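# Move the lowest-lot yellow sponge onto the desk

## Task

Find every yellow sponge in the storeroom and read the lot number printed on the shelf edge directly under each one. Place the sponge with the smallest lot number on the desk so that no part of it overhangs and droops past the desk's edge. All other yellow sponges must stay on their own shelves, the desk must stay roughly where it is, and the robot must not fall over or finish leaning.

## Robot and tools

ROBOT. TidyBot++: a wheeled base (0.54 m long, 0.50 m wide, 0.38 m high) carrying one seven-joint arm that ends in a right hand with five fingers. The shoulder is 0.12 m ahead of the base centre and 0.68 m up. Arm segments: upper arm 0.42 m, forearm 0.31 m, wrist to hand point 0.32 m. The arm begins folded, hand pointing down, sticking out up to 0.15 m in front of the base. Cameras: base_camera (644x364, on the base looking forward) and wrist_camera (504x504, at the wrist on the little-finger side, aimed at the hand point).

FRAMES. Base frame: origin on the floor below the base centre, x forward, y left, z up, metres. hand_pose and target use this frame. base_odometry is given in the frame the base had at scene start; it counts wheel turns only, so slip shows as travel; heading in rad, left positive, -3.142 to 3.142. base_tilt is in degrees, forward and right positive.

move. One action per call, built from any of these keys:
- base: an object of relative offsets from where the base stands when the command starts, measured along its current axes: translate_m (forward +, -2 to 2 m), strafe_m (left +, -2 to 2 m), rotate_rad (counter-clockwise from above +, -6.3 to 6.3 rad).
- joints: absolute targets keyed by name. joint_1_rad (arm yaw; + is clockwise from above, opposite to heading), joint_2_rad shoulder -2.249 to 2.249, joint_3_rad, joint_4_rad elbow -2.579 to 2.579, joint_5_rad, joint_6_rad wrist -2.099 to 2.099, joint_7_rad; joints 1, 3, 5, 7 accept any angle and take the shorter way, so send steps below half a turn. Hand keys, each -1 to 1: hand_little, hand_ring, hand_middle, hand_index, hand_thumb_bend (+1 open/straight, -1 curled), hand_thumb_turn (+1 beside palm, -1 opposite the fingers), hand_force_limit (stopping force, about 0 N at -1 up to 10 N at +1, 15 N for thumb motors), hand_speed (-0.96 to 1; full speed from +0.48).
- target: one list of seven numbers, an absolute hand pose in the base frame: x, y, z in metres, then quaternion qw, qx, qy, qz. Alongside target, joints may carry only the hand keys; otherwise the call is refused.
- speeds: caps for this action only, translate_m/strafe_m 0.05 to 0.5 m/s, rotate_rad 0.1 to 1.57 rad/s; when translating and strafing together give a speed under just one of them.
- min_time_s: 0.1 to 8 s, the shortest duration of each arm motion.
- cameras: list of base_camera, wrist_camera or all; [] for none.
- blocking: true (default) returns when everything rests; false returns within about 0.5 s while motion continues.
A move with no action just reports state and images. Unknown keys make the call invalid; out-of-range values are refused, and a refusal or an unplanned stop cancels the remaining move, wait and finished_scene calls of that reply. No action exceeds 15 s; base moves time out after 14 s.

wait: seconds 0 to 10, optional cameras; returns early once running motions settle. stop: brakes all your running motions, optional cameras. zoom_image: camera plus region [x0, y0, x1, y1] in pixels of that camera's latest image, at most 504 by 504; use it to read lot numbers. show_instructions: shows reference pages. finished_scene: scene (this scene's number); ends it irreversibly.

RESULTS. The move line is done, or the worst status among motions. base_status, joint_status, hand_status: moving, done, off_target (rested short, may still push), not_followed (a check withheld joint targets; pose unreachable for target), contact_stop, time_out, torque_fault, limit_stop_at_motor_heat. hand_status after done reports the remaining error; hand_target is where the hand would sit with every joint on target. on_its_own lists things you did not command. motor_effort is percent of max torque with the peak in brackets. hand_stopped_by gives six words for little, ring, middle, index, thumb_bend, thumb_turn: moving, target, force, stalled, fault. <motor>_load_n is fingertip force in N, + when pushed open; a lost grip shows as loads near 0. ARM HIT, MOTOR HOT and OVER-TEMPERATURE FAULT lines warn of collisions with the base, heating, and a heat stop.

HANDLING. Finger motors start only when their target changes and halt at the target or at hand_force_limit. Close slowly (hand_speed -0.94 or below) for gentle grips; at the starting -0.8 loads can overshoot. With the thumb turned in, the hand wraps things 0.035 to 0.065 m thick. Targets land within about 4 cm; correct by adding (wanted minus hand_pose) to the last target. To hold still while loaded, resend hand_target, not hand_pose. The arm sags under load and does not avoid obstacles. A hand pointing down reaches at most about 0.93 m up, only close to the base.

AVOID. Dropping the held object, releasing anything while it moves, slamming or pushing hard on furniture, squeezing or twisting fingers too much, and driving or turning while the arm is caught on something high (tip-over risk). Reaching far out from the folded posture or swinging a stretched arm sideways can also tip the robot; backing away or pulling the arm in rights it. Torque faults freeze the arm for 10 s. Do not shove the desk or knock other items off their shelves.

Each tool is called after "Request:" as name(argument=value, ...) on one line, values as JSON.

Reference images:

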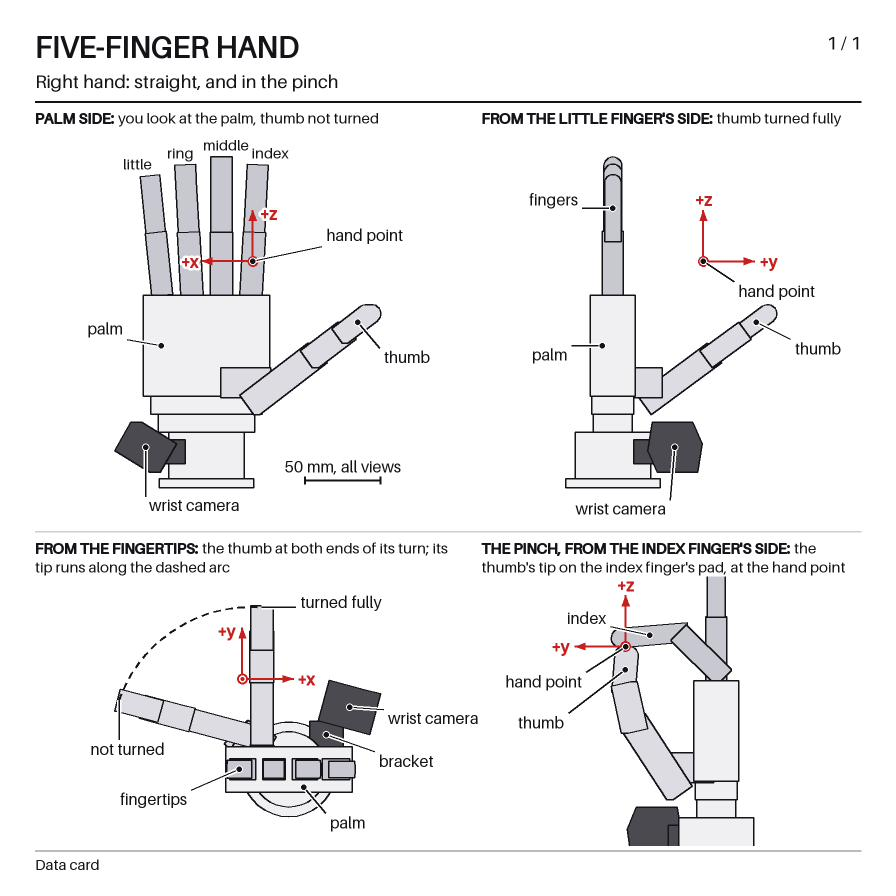

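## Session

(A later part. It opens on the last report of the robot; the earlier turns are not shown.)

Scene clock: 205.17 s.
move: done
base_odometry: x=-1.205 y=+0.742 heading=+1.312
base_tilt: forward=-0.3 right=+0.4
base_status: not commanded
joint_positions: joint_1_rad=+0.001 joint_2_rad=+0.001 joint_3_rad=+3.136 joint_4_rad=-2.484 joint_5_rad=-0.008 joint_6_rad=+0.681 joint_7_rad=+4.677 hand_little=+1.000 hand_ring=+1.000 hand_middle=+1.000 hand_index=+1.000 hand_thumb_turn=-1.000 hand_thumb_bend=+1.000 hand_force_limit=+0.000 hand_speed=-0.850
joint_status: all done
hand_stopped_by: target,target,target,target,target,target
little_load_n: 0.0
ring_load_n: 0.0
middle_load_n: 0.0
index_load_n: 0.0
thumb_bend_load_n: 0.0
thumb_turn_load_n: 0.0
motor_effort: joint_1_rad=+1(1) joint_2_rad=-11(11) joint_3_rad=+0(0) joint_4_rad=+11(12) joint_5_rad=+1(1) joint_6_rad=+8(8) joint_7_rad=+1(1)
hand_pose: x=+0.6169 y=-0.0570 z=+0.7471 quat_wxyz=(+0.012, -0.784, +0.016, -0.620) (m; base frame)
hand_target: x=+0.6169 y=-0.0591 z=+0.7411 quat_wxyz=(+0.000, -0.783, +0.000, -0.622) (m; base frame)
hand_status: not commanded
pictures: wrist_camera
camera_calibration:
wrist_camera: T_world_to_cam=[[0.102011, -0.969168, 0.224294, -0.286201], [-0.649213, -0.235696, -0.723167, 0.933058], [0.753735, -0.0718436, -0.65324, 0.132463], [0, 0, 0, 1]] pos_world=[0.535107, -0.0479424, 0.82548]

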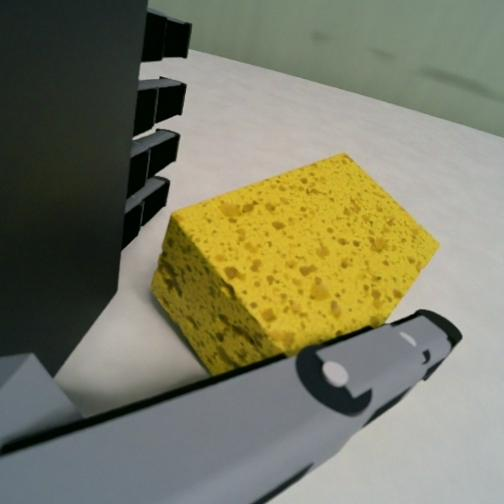

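Released. Lift the hand clear.

Request:
move(joints={"joint_1_rad": 0, "joint_2_rad": -0.21, "joint_3_rad": 3.142, "joint_4_rad": -2.207, "joint_5_rad": 0, "joint_6_rad": 0.2, "joint_7_rad": -1.57}, min_time_s=2.5, cameras=["wrist_camera"])

Request:
move(base={"translate_m": -0.3}, speeds={"translate_m": 0.25}, cameras=["wrist_camera"])

Scene clock: 208.63 s.
move: done
base_odometry: x=-1.205 y=+0.742 heading=+1.312
base_tilt: forward=-0.3 right=+0.4
base_status: not commanded
joint_positions: joint_1_rad=+0.001 joint_2_rad=-0.178 joint_3_rad=+3.136 joint_4_rad=-2.228 joint_5_rad=-0.008 joint_6_rad=+0.268 joint_7_rad=+4.677 hand_little=+1.000 hand_ring=+1.000 hand_middle=+1.000 hand_index=+1.000 hand_thumb_turn=-1.000 hand_thumb_bend=+1.000 hand_force_limit=+0.000 hand_speed=-0.850
joint_status: all done
hand_stopped_by: target,target,target,target,target,target
little_load_n: 0.0
ring_load_n: 0.0
middle_load_n: 0.0
index_load_n: 0.0
thumb_bend_load_n: 0.0
thumb_turn_load_n: 0.5
motor_effort: joint_1_rad=+1(2) joint_2_rad=-9(12) joint_3_rad=+0(1) joint_4_rad=+15(15) joint_5_rad=+1(2) joint_6_rad=+8(9) joint_7_rad=+1(2)
hand_pose: x=+0.6314 y=-0.0558 z=+0.8503 quat_wxyz=(+0.013, -0.778, +0.015, -0.628) (m; base frame)
hand_target: x=+0.6245 y=-0.0591 z=+0.8611 quat_wxyz=(+0.000, -0.782, +0.000, -0.623) (m; base frame)
hand_status: not commanded
pictures: wrist_camera
camera_calibration:
wrist_camera: T_world_to_cam=[[0.0996951, -0.969181, 0.225273, -0.309062], [-0.633761, -0.236387, -0.736524, 1.01895], [0.767077, -0.0693417, -0.637796, 0.167695], [0, 0, 0, 1]] pos_world=[0.547948, -0.0470423, 0.92706]

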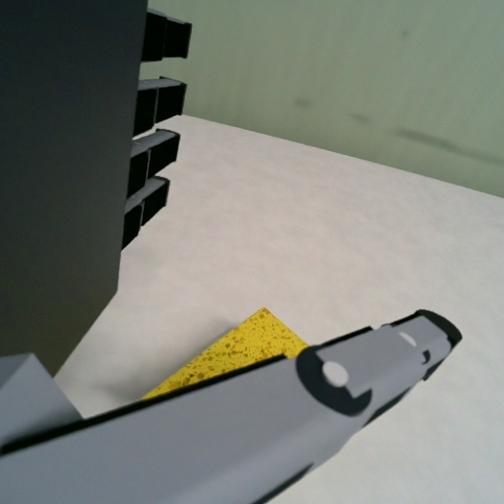

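Scene clock: 210.70 s.
move: done
base_odometry: x=-1.282 y=+0.452 heading=+1.311
base_tilt: forward=-0.3 right=+0.5
base_status: done
joint_positions: joint_1_rad=+0.001 joint_2_rad=-0.188 joint_3_rad=+3.136 joint_4_rad=-2.227 joint_5_rad=-0.008 joint_6_rad=+0.265 joint_7_rad=+4.677 hand_little=+1.000 hand_ring=+1.000 hand_middle=+1.000 hand_index=+1.000 hand_thumb_turn=-1.000 hand_thumb_bend=+1.000 hand_force_limit=+0.000 hand_speed=-0.850
joint_status: not commanded
hand_stopped_by: target,target,target,target,target,target
little_load_n: 0.0
ring_load_n: 0.0
middle_load_n: 0.0
index_load_n: 0.0
thumb_bend_load_n: 0.0
thumb_turn_load_n: 0.5
motor_effort: joint_1_rad=+1(1) joint_2_rad=-9(12) joint_3_rad=+0(1) joint_4_rad=+14(16) joint_5_rad=+1(1) joint_6_rad=+8(8) joint_7_rad=+0(1)
hand_pose: x=+0.6298 y=-0.0558 z=+0.8556 quat_wxyz=(+0.014, -0.775, +0.015, -0.631) (m; base frame)
hand_target: x=+0.6245 y=-0.0591 z=+0.8611 quat_wxyz=(+0.000, -0.782, +0.000, -0.623) (m; base frame)
hand_status: not commanded
pictures: wrist_camera
camera_calibration:
wrist_camera: T_world_to_cam=[[0.097665, -0.969183, 0.226154, -0.30956], [-0.627131, -0.23638, -0.74218, 1.02246], [0.772766, -0.0693434, -0.630891, 0.162779], [0, 0, 0, 1]] pos_world=[0.545661, -0.0470423, 0.931555]

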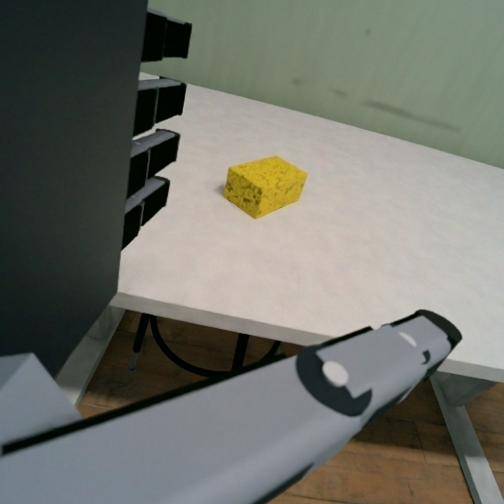

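Request:
finished_scene(scene=1)

The scene is finished: the task was done.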